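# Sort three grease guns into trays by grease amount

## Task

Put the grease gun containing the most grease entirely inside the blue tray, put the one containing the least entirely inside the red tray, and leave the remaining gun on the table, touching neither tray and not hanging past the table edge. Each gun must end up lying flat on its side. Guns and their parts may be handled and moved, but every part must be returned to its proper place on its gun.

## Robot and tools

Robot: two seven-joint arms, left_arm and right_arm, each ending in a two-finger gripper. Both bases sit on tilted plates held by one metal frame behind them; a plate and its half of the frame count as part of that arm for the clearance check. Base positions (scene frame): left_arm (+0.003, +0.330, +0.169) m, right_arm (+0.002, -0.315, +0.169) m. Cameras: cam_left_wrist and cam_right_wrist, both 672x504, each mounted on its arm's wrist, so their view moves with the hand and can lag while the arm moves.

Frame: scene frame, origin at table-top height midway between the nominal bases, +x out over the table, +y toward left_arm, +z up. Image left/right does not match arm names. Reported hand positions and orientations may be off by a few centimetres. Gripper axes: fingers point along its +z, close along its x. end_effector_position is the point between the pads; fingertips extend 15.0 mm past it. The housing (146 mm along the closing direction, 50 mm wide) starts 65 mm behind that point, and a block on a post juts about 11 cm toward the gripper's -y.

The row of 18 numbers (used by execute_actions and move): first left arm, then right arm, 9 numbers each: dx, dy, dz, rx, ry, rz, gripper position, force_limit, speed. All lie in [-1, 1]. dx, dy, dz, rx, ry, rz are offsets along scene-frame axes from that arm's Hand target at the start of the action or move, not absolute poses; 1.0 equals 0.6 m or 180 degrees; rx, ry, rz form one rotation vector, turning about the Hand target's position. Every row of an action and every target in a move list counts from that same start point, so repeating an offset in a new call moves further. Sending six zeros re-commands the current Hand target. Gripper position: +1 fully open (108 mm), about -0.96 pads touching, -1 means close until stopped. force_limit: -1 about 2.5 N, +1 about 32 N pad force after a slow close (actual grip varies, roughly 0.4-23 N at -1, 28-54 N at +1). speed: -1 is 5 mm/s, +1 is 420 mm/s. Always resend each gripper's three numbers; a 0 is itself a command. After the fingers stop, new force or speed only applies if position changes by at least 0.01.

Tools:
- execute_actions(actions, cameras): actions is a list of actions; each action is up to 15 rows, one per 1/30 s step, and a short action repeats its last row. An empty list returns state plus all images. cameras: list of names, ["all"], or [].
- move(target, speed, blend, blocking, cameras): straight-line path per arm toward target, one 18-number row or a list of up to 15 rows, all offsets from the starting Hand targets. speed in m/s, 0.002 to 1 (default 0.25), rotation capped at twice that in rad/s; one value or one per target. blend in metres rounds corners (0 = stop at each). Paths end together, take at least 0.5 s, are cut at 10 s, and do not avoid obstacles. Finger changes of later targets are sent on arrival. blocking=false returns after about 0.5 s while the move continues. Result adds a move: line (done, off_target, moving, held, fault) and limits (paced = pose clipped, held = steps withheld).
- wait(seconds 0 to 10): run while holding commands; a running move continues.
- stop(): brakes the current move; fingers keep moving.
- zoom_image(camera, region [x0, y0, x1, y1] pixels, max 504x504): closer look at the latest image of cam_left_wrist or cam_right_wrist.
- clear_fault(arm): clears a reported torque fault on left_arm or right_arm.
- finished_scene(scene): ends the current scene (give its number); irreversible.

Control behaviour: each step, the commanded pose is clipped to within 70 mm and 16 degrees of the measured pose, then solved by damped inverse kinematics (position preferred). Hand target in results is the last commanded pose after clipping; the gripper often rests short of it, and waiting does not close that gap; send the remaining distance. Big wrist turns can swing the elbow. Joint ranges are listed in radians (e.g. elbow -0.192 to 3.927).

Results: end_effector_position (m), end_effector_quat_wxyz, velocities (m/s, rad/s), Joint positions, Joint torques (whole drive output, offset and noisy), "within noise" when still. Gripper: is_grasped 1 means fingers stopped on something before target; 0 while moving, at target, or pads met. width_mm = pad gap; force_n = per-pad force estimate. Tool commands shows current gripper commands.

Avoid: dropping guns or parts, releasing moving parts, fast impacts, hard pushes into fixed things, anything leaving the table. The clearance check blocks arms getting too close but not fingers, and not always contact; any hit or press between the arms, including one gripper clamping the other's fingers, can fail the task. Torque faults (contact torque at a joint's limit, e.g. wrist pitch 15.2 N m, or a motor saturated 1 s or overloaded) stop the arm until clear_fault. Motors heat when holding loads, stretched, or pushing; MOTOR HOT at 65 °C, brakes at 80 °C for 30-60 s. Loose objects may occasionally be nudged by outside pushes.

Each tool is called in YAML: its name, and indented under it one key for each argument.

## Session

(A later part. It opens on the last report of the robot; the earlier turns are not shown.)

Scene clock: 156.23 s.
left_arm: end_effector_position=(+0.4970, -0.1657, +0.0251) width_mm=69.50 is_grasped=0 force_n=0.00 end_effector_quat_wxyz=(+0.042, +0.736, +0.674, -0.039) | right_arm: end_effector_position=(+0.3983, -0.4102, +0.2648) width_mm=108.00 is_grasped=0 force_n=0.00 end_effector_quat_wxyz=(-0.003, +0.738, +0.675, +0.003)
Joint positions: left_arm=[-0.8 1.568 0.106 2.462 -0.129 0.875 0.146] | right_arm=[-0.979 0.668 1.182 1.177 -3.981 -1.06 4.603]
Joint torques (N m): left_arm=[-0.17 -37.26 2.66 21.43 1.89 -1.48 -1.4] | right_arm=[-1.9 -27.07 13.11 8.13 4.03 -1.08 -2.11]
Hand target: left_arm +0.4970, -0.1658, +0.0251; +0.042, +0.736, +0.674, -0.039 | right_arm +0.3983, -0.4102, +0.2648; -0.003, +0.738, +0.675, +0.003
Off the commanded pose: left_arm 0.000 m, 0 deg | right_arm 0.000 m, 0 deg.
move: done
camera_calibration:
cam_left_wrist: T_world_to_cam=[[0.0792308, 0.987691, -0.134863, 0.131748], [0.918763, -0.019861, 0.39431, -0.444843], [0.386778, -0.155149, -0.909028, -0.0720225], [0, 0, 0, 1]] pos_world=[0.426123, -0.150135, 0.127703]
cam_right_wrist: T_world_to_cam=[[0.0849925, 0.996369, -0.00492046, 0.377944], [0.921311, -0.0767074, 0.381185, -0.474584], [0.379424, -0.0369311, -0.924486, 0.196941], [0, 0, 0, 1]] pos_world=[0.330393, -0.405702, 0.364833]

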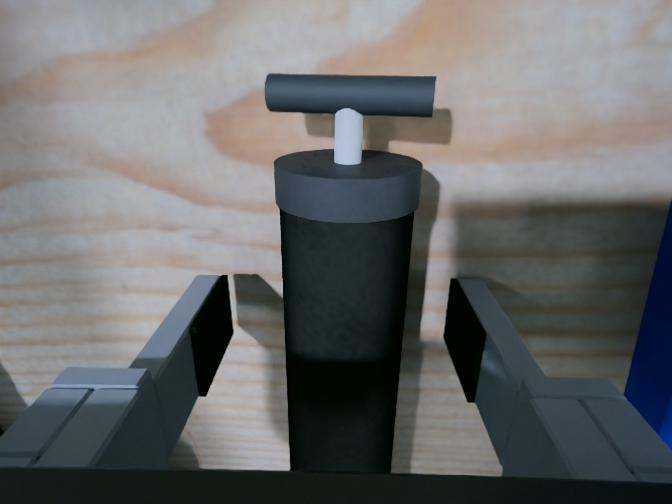

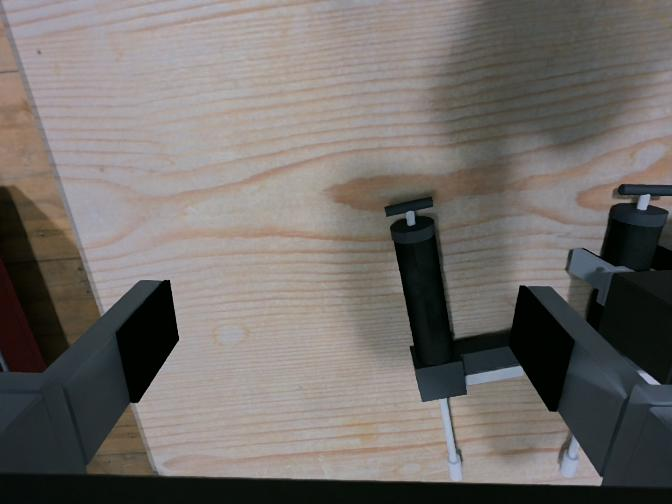

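move:
  target:
    - [0.002,0,0,0.036,0,0,0.3,1,0,0,0,0,0,0,0,1,1,0]
    - [0.002,0,0,0.036,0,0,-1,1,-0.4,0,0,0,0,0,0,1,1,0]
    - [0,0.05,0.25,0.036,0,0.028,-1,1,-0.4,0,0,0,0,0,0,1,1,0]
    - [-0.153,0.493,0.18,0.036,0,0.028,-1,1,-0.4,0,0,0,0,0,0,1,1,0]
  speed: [0.1,0.2,0.15,0.3]
  cameras: ["all"]

Scene clock: 161.33 s.
left_arm: end_effector_position=(+0.4052, +0.1300, +0.1331) width_mm=34.90 is_grasped=1 force_n=50.85 end_effector_quat_wxyz=(+0.002, +0.707, +0.707, +0.001) | right_arm: end_effector_position=(+0.3983, -0.4102, +0.2648) width_mm=108.00 is_grasped=0 force_n=0.00 end_effector_quat_wxyz=(-0.003, +0.738, +0.675, +0.003)
Joint positions: left_arm=[-0.762 0.53 0.264 0.858 -0.087 0.375 0.328] | right_arm=[-0.979 0.668 1.182 1.177 -3.981 -1.06 4.603]
Joint torques (N m): left_arm=[0.98 -31.52 -1.56 10.52 -1.69 -4.12 1.12] | right_arm=[-1.83 -27.03 13.09 8.22 3.99 -1.13 -2.1]
Hand target: left_arm +0.4052, +0.1300, +0.1331; +0.002, +0.707, +0.707, +0.001 | right_arm +0.3983, -0.4102, +0.2648; -0.003, +0.738, +0.675, +0.003
Off the commanded pose: left_arm 0.000 m, 0 deg | right_arm 0.000 m, 0 deg.
elbow stopped short (left arm): the move would have taken joint 4 (elbow) straighter than the controller allows.
move: done; target 2's new numbers were sent with left_arm's hand 0.001 m and 3 deg from that target
camera_calibration:
cam_left_wrist: T_world_to_cam=[[-0.00839666, 0.99972, -0.022129, -0.119637], [0.918955, 0.01644, 0.394019, -0.402024], [0.394273, -0.0170271, -0.918836, 0.0877772], [0, 0, 0, 1]] pos_world=[0.333829, 0.127707, 0.23641]
cam_right_wrist: T_world_to_cam=[[0.0849925, 0.996369, -0.00492046, 0.377944], [0.921311, -0.0767074, 0.381185, -0.474584], [0.379424, -0.0369311, -0.924486, 0.196941], [0, 0, 0, 1]] pos_world=[0.330393, -0.405702, 0.364833]

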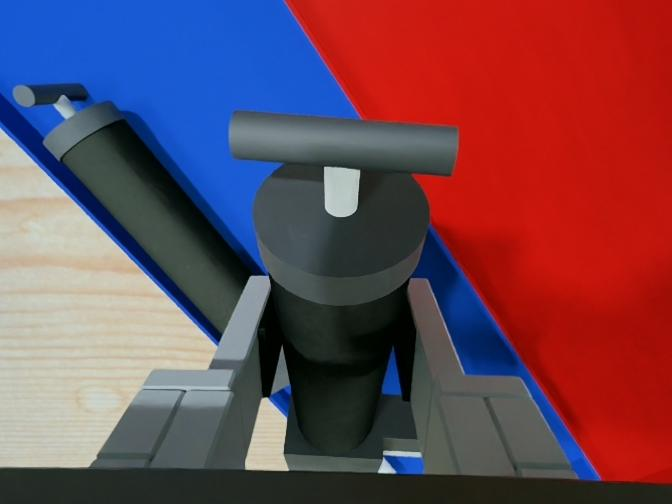

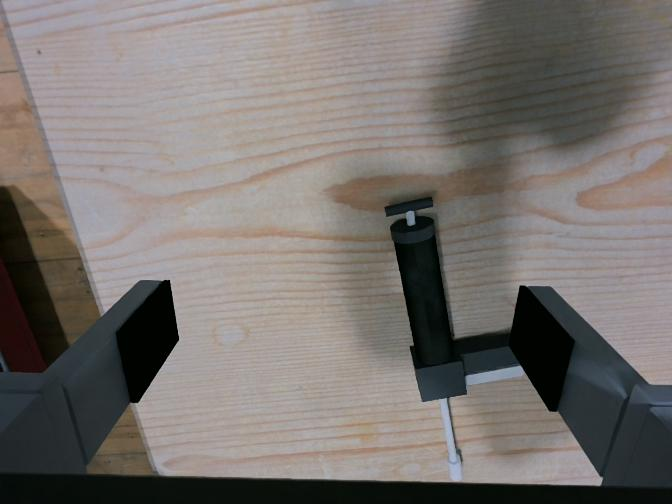

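move:
  target: [-0.05,0.35,0.5,0,0,0,-1,1,-0.4,-0.1,0.1,0.5,0,0,0.028,1,1,0]
  speed: 0.25
  cameras: ["all"]

Scene clock: 163.73 s.
left_arm: end_effector_position=(+0.3752, +0.3400, +0.4331) width_mm=34.90 is_grasped=1 force_n=52.26 end_effector_quat_wxyz=(+0.002, +0.707, +0.707, +0.001) | right_arm: end_effector_position=(+0.3383, -0.3502, +0.5648) width_mm=108.00 is_grasped=0 force_n=0.00 end_effector_quat_wxyz=(-0.003, +0.707, +0.707, +0.003)
Joint positions: left_arm=[-0.641 -0.436 0.457 0.854 0.308 1.262 0.46] | right_arm=[-1.184 0.331 1.685 1.622 -3.566 -1.681 4.383]
Joint torques (N m): left_arm=[1.47 -15.5 -12.92 23.98 2.16 -2.14 1.39] | right_arm=[6.07 -14.54 4.72 19.68 -2.54 -3.58 1.82]
Hand target: left_arm +0.3752, +0.3400, +0.4331; +0.002, +0.707, +0.707, +0.001 | right_arm +0.3383, -0.3502, +0.5648; -0.003, +0.708, +0.707, +0.003
Off the commanded pose: left_arm 0.000 m, 0 deg | right_arm 0.000 m, 0 deg.
move: done
camera_calibration:
cam_left_wrist: T_world_to_cam=[[-0.00839827, 0.99972, -0.0221288, -0.323191], [0.918991, 0.0164398, 0.393935, -0.496079], [0.394188, -0.0170278, -0.918872, 0.378877], [0, 0, 0, 1]] pos_world=[0.303829, 0.337707, 0.536411]
cam_right_wrist: T_world_to_cam=[[-0.00316265, 0.999983, -0.00483441, 0.355765], [0.924501, 0.00476659, 0.381149, -0.501543], [0.381166, -0.00326398, -0.924501, 0.510492], [0, 0, 0, 1]] pos_world=[0.27022, -0.351702, 0.664833]

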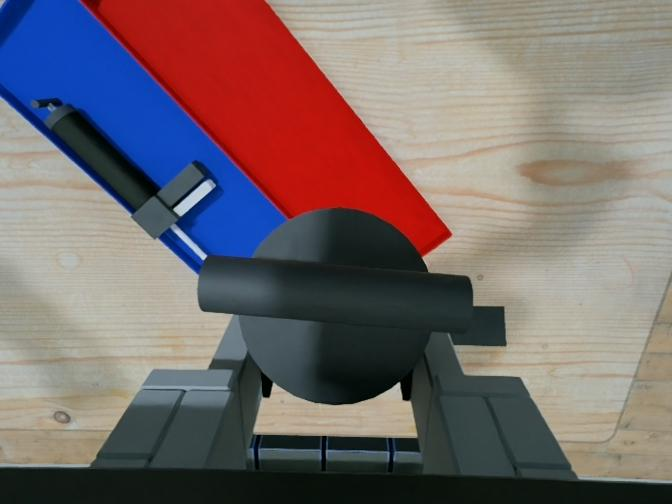

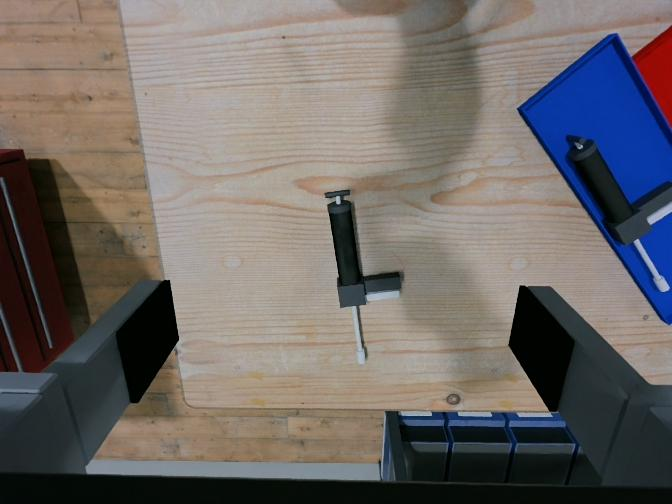

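move:
  target: [0.0097,-0.157,-0.288,0,0,0.226,-1,1,-0.4,0,0,0,0,0,0,1,1,0]
  speed: 0.25
  cameras: ["all"]

Scene clock: 166.60 s.
left_arm: end_effector_position=(+0.3810, +0.2459, +0.2603) width_mm=34.90 is_grasped=1 force_n=52.16 end_effector_quat_wxyz=(+0.001, +0.417, +0.909, +0.002) | right_arm: end_effector_position=(+0.3383, -0.3502, +0.5648) width_mm=108.00 is_grasped=0 force_n=0.00 end_effector_quat_wxyz=(-0.003, +0.708, +0.707, +0.003)
Joint positions: left_arm=[-0.659 -0.036 0.383 0.625 0.195 0.673 -0.363] | right_arm=[-1.184 0.331 1.685 1.622 -3.566 -1.681 4.383]
Joint torques (N m): left_arm=[-5.22 -14.16 -7.1 20.95 -1.45 -5.21 -1.5] | right_arm=[5.78 -16.7 4.72 19.78 -2.63 -3.51 2.4]
Hand target: left_arm +0.3810, +0.2458, +0.2603; +0.001, +0.417, +0.909, +0.002 | right_arm +0.3383, -0.3502, +0.5648; -0.003, +0.708, +0.707, +0.003
Off the commanded pose: left_arm 0.000 m, 0 deg | right_arm 0.000 m, 0 deg.
move: done
camera_calibration:
cam_left_wrist: T_world_to_cam=[[-0.658019, 0.752673, -0.0222408, 0.075457], [0.68617, 0.611521, 0.393971, -0.489455], [0.310132, 0.24398, -0.918854, 0.184035], [0, 0, 0, 1]] pos_world=[0.328426, 0.197617, 0.363611]
cam_right_wrist: T_world_to_cam=[[-0.00280975, 0.999984, -0.0049082, 0.355619], [0.924502, 0.00446845, 0.381151, -0.50165], [0.381167, -0.0034667, -0.9245, 0.51042], [0, 0, 0, 1]] pos_world=[0.27022, -0.351602, 0.664833]

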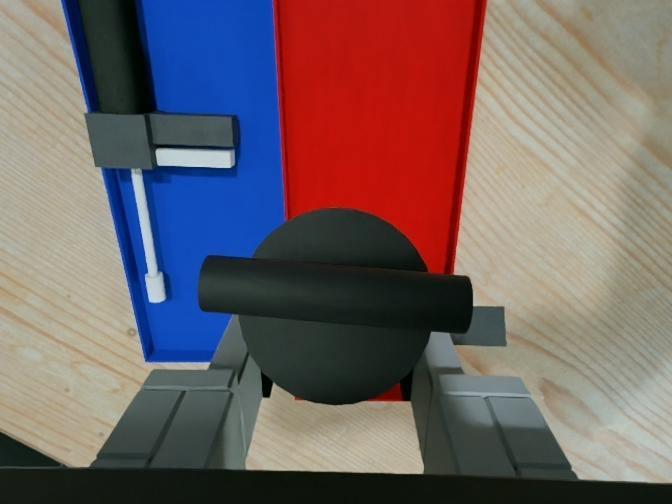

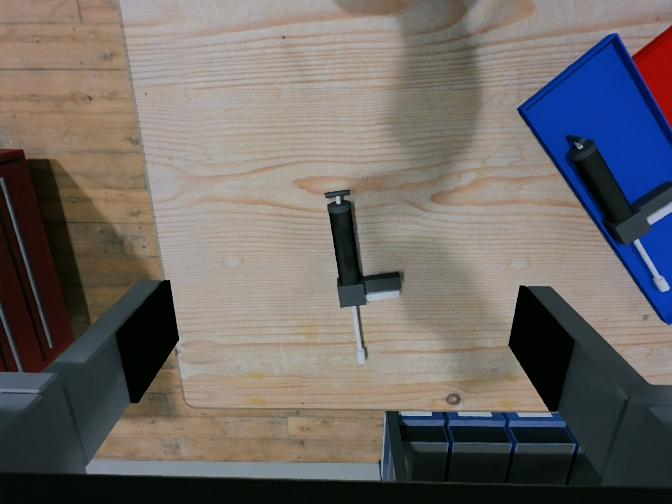

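move:
  target:
    - [-0.025,-0.021,-0.134,0,0,0,-1,1,-0.4,0,0,0,0,0,0,1,1,0]
    - [-0.057,-0.048,-0.2,0,0,0,-1,1,-0.4,0,0,0,0,0,0,1,1,0]
    - [-0.085,-0.071,-0.267,0,0,0,-1,1,-0.4,0,0,0,0,0,0,1,1,0]
    - [-0.098,-0.083,-0.325,0,0,0,-1,1,-0.4,0,0,0,0,0,0,1,1,0]
  speed: 0.08
  cameras: ["cam_left_wrist"]

Scene clock: 175.17 s.
left_arm: end_effector_position=(+0.3222, +0.1960, +0.0653) width_mm=34.90 is_grasped=1 force_n=46.17 end_effector_quat_wxyz=(+0.001, +0.417, +0.909, +0.002) | right_arm: end_effector_position=(+0.3383, -0.3502, +0.5648) width_mm=108.00 is_grasped=0 force_n=0.00 end_effector_quat_wxyz=(-0.003, +0.708, +0.707, +0.003)
Joint positions: left_arm=[-0.63 0.594 0.188 0.555 -0.009 -0.005 -0.396] | right_arm=[-1.184 0.331 1.685 1.622 -3.566 -1.681 4.383]
Joint torques (N m): left_arm=[0.87 -19.11 -3.91 9.82 -1.55 -4.85 -1.29] | right_arm=[5.92 -16.75 4.83 19.54 -2.51 -3.51 2.37]
Hand target: left_arm +0.3222, +0.1960, +0.0653; +0.001, +0.417, +0.909, +0.002 | right_arm +0.3383, -0.3502, +0.5648; -0.003, +0.708, +0.707, +0.003
Off the commanded pose: left_arm 0.000 m, 0 deg | right_arm 0.000 m, 0 deg.
move: done
camera_calibration:
cam_left_wrist: T_world_to_cam=[[-0.658019, 0.752673, -0.0222408, 0.0699138], [0.68617, 0.611521, 0.393971, -0.34187], [0.310132, 0.24398, -0.918854, 0.0353367], [0, 0, 0, 1]] pos_world=[0.269626, 0.147817, 0.168711]
Images, in order (width x height): cam_left_wrist 672x504.

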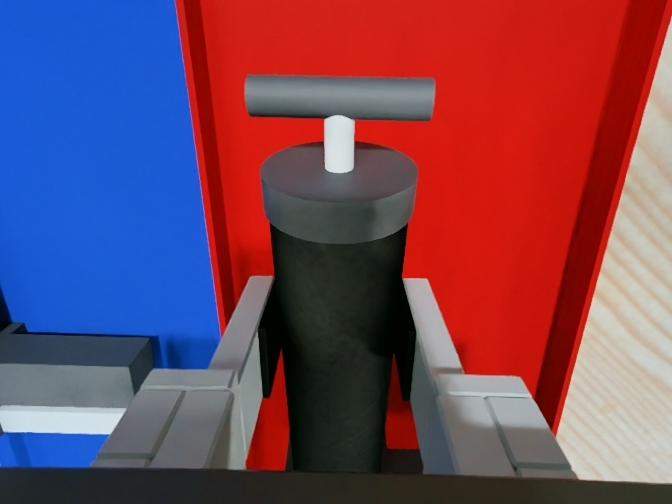

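move:
  target:
    - [-0.004,-0.003,-0.053,0,0,0,-1,1,-0.4,0,0,0,0,0,0,1,1,0]
    - [-0.004,-0.003,-0.053,0,0,0,-0.1,1,-0.4,0,0,0,0,0,0,1,1,0]
    - [-0.004,-0.003,0.5,0,0,0,-0.1,1,-0.4,0,0,0,0,0,0,1,1,0]
  speed: [0.05,0.1,0.2]
  cameras: ["cam_left_wrist"]

Scene clock: 179.10 s.
left_arm: end_effector_position=(+0.3198, +0.1943, +0.3653) width_mm=47.49 is_grasped=0 force_n=0.00 end_effector_quat_wxyz=(+0.001, +0.417, +0.909, +0.002) | right_arm: end_effector_position=(+0.3383, -0.3502, +0.5648) width_mm=108.00 is_grasped=0 force_n=0.00 end_effector_quat_wxyz=(-0.003, +0.708, +0.707, +0.003)
Joint positions: left_arm=[-0.828 -0.355 0.297 0.653 0.237 1.04 -0.608] | right_arm=[-1.184 0.331 1.685 1.622 -3.566 -1.681 4.383]
Joint torques (N m): left_arm=[-4.37 -15.83 -8.47 21.26 -1.61 -1.32 -1.45] | right_arm=[5.84 -16.65 4.89 19.69 -2.5 -3.47 2.3]
Hand target: left_arm +0.3198, +0.1942, +0.3653; +0.001, +0.417, +0.909, +0.002 | right_arm +0.3383, -0.3502, +0.5648; -0.003, +0.708, +0.707, +0.003
Off the commanded pose: left_arm 0.000 m, 0 deg | right_arm 0.000 m, 0 deg.
move: done
camera_calibration:
cam_left_wrist: T_world_to_cam=[[-0.658012, 0.752684, -0.0220815, 0.0762153], [0.686221, 0.611466, 0.393966, -0.457208], [0.310034, 0.244081, -0.91886, 0.312129], [0, 0, 0, 1]] pos_world=[0.267126, 0.146017, 0.46861]
Images, in order (width x height): cam_left_wrist 672x504.

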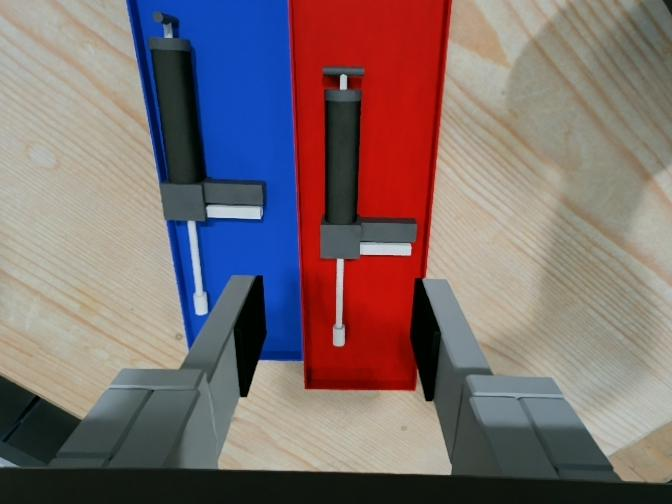

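finished_scene:
  scene: 1

The scene is finished: the task was done.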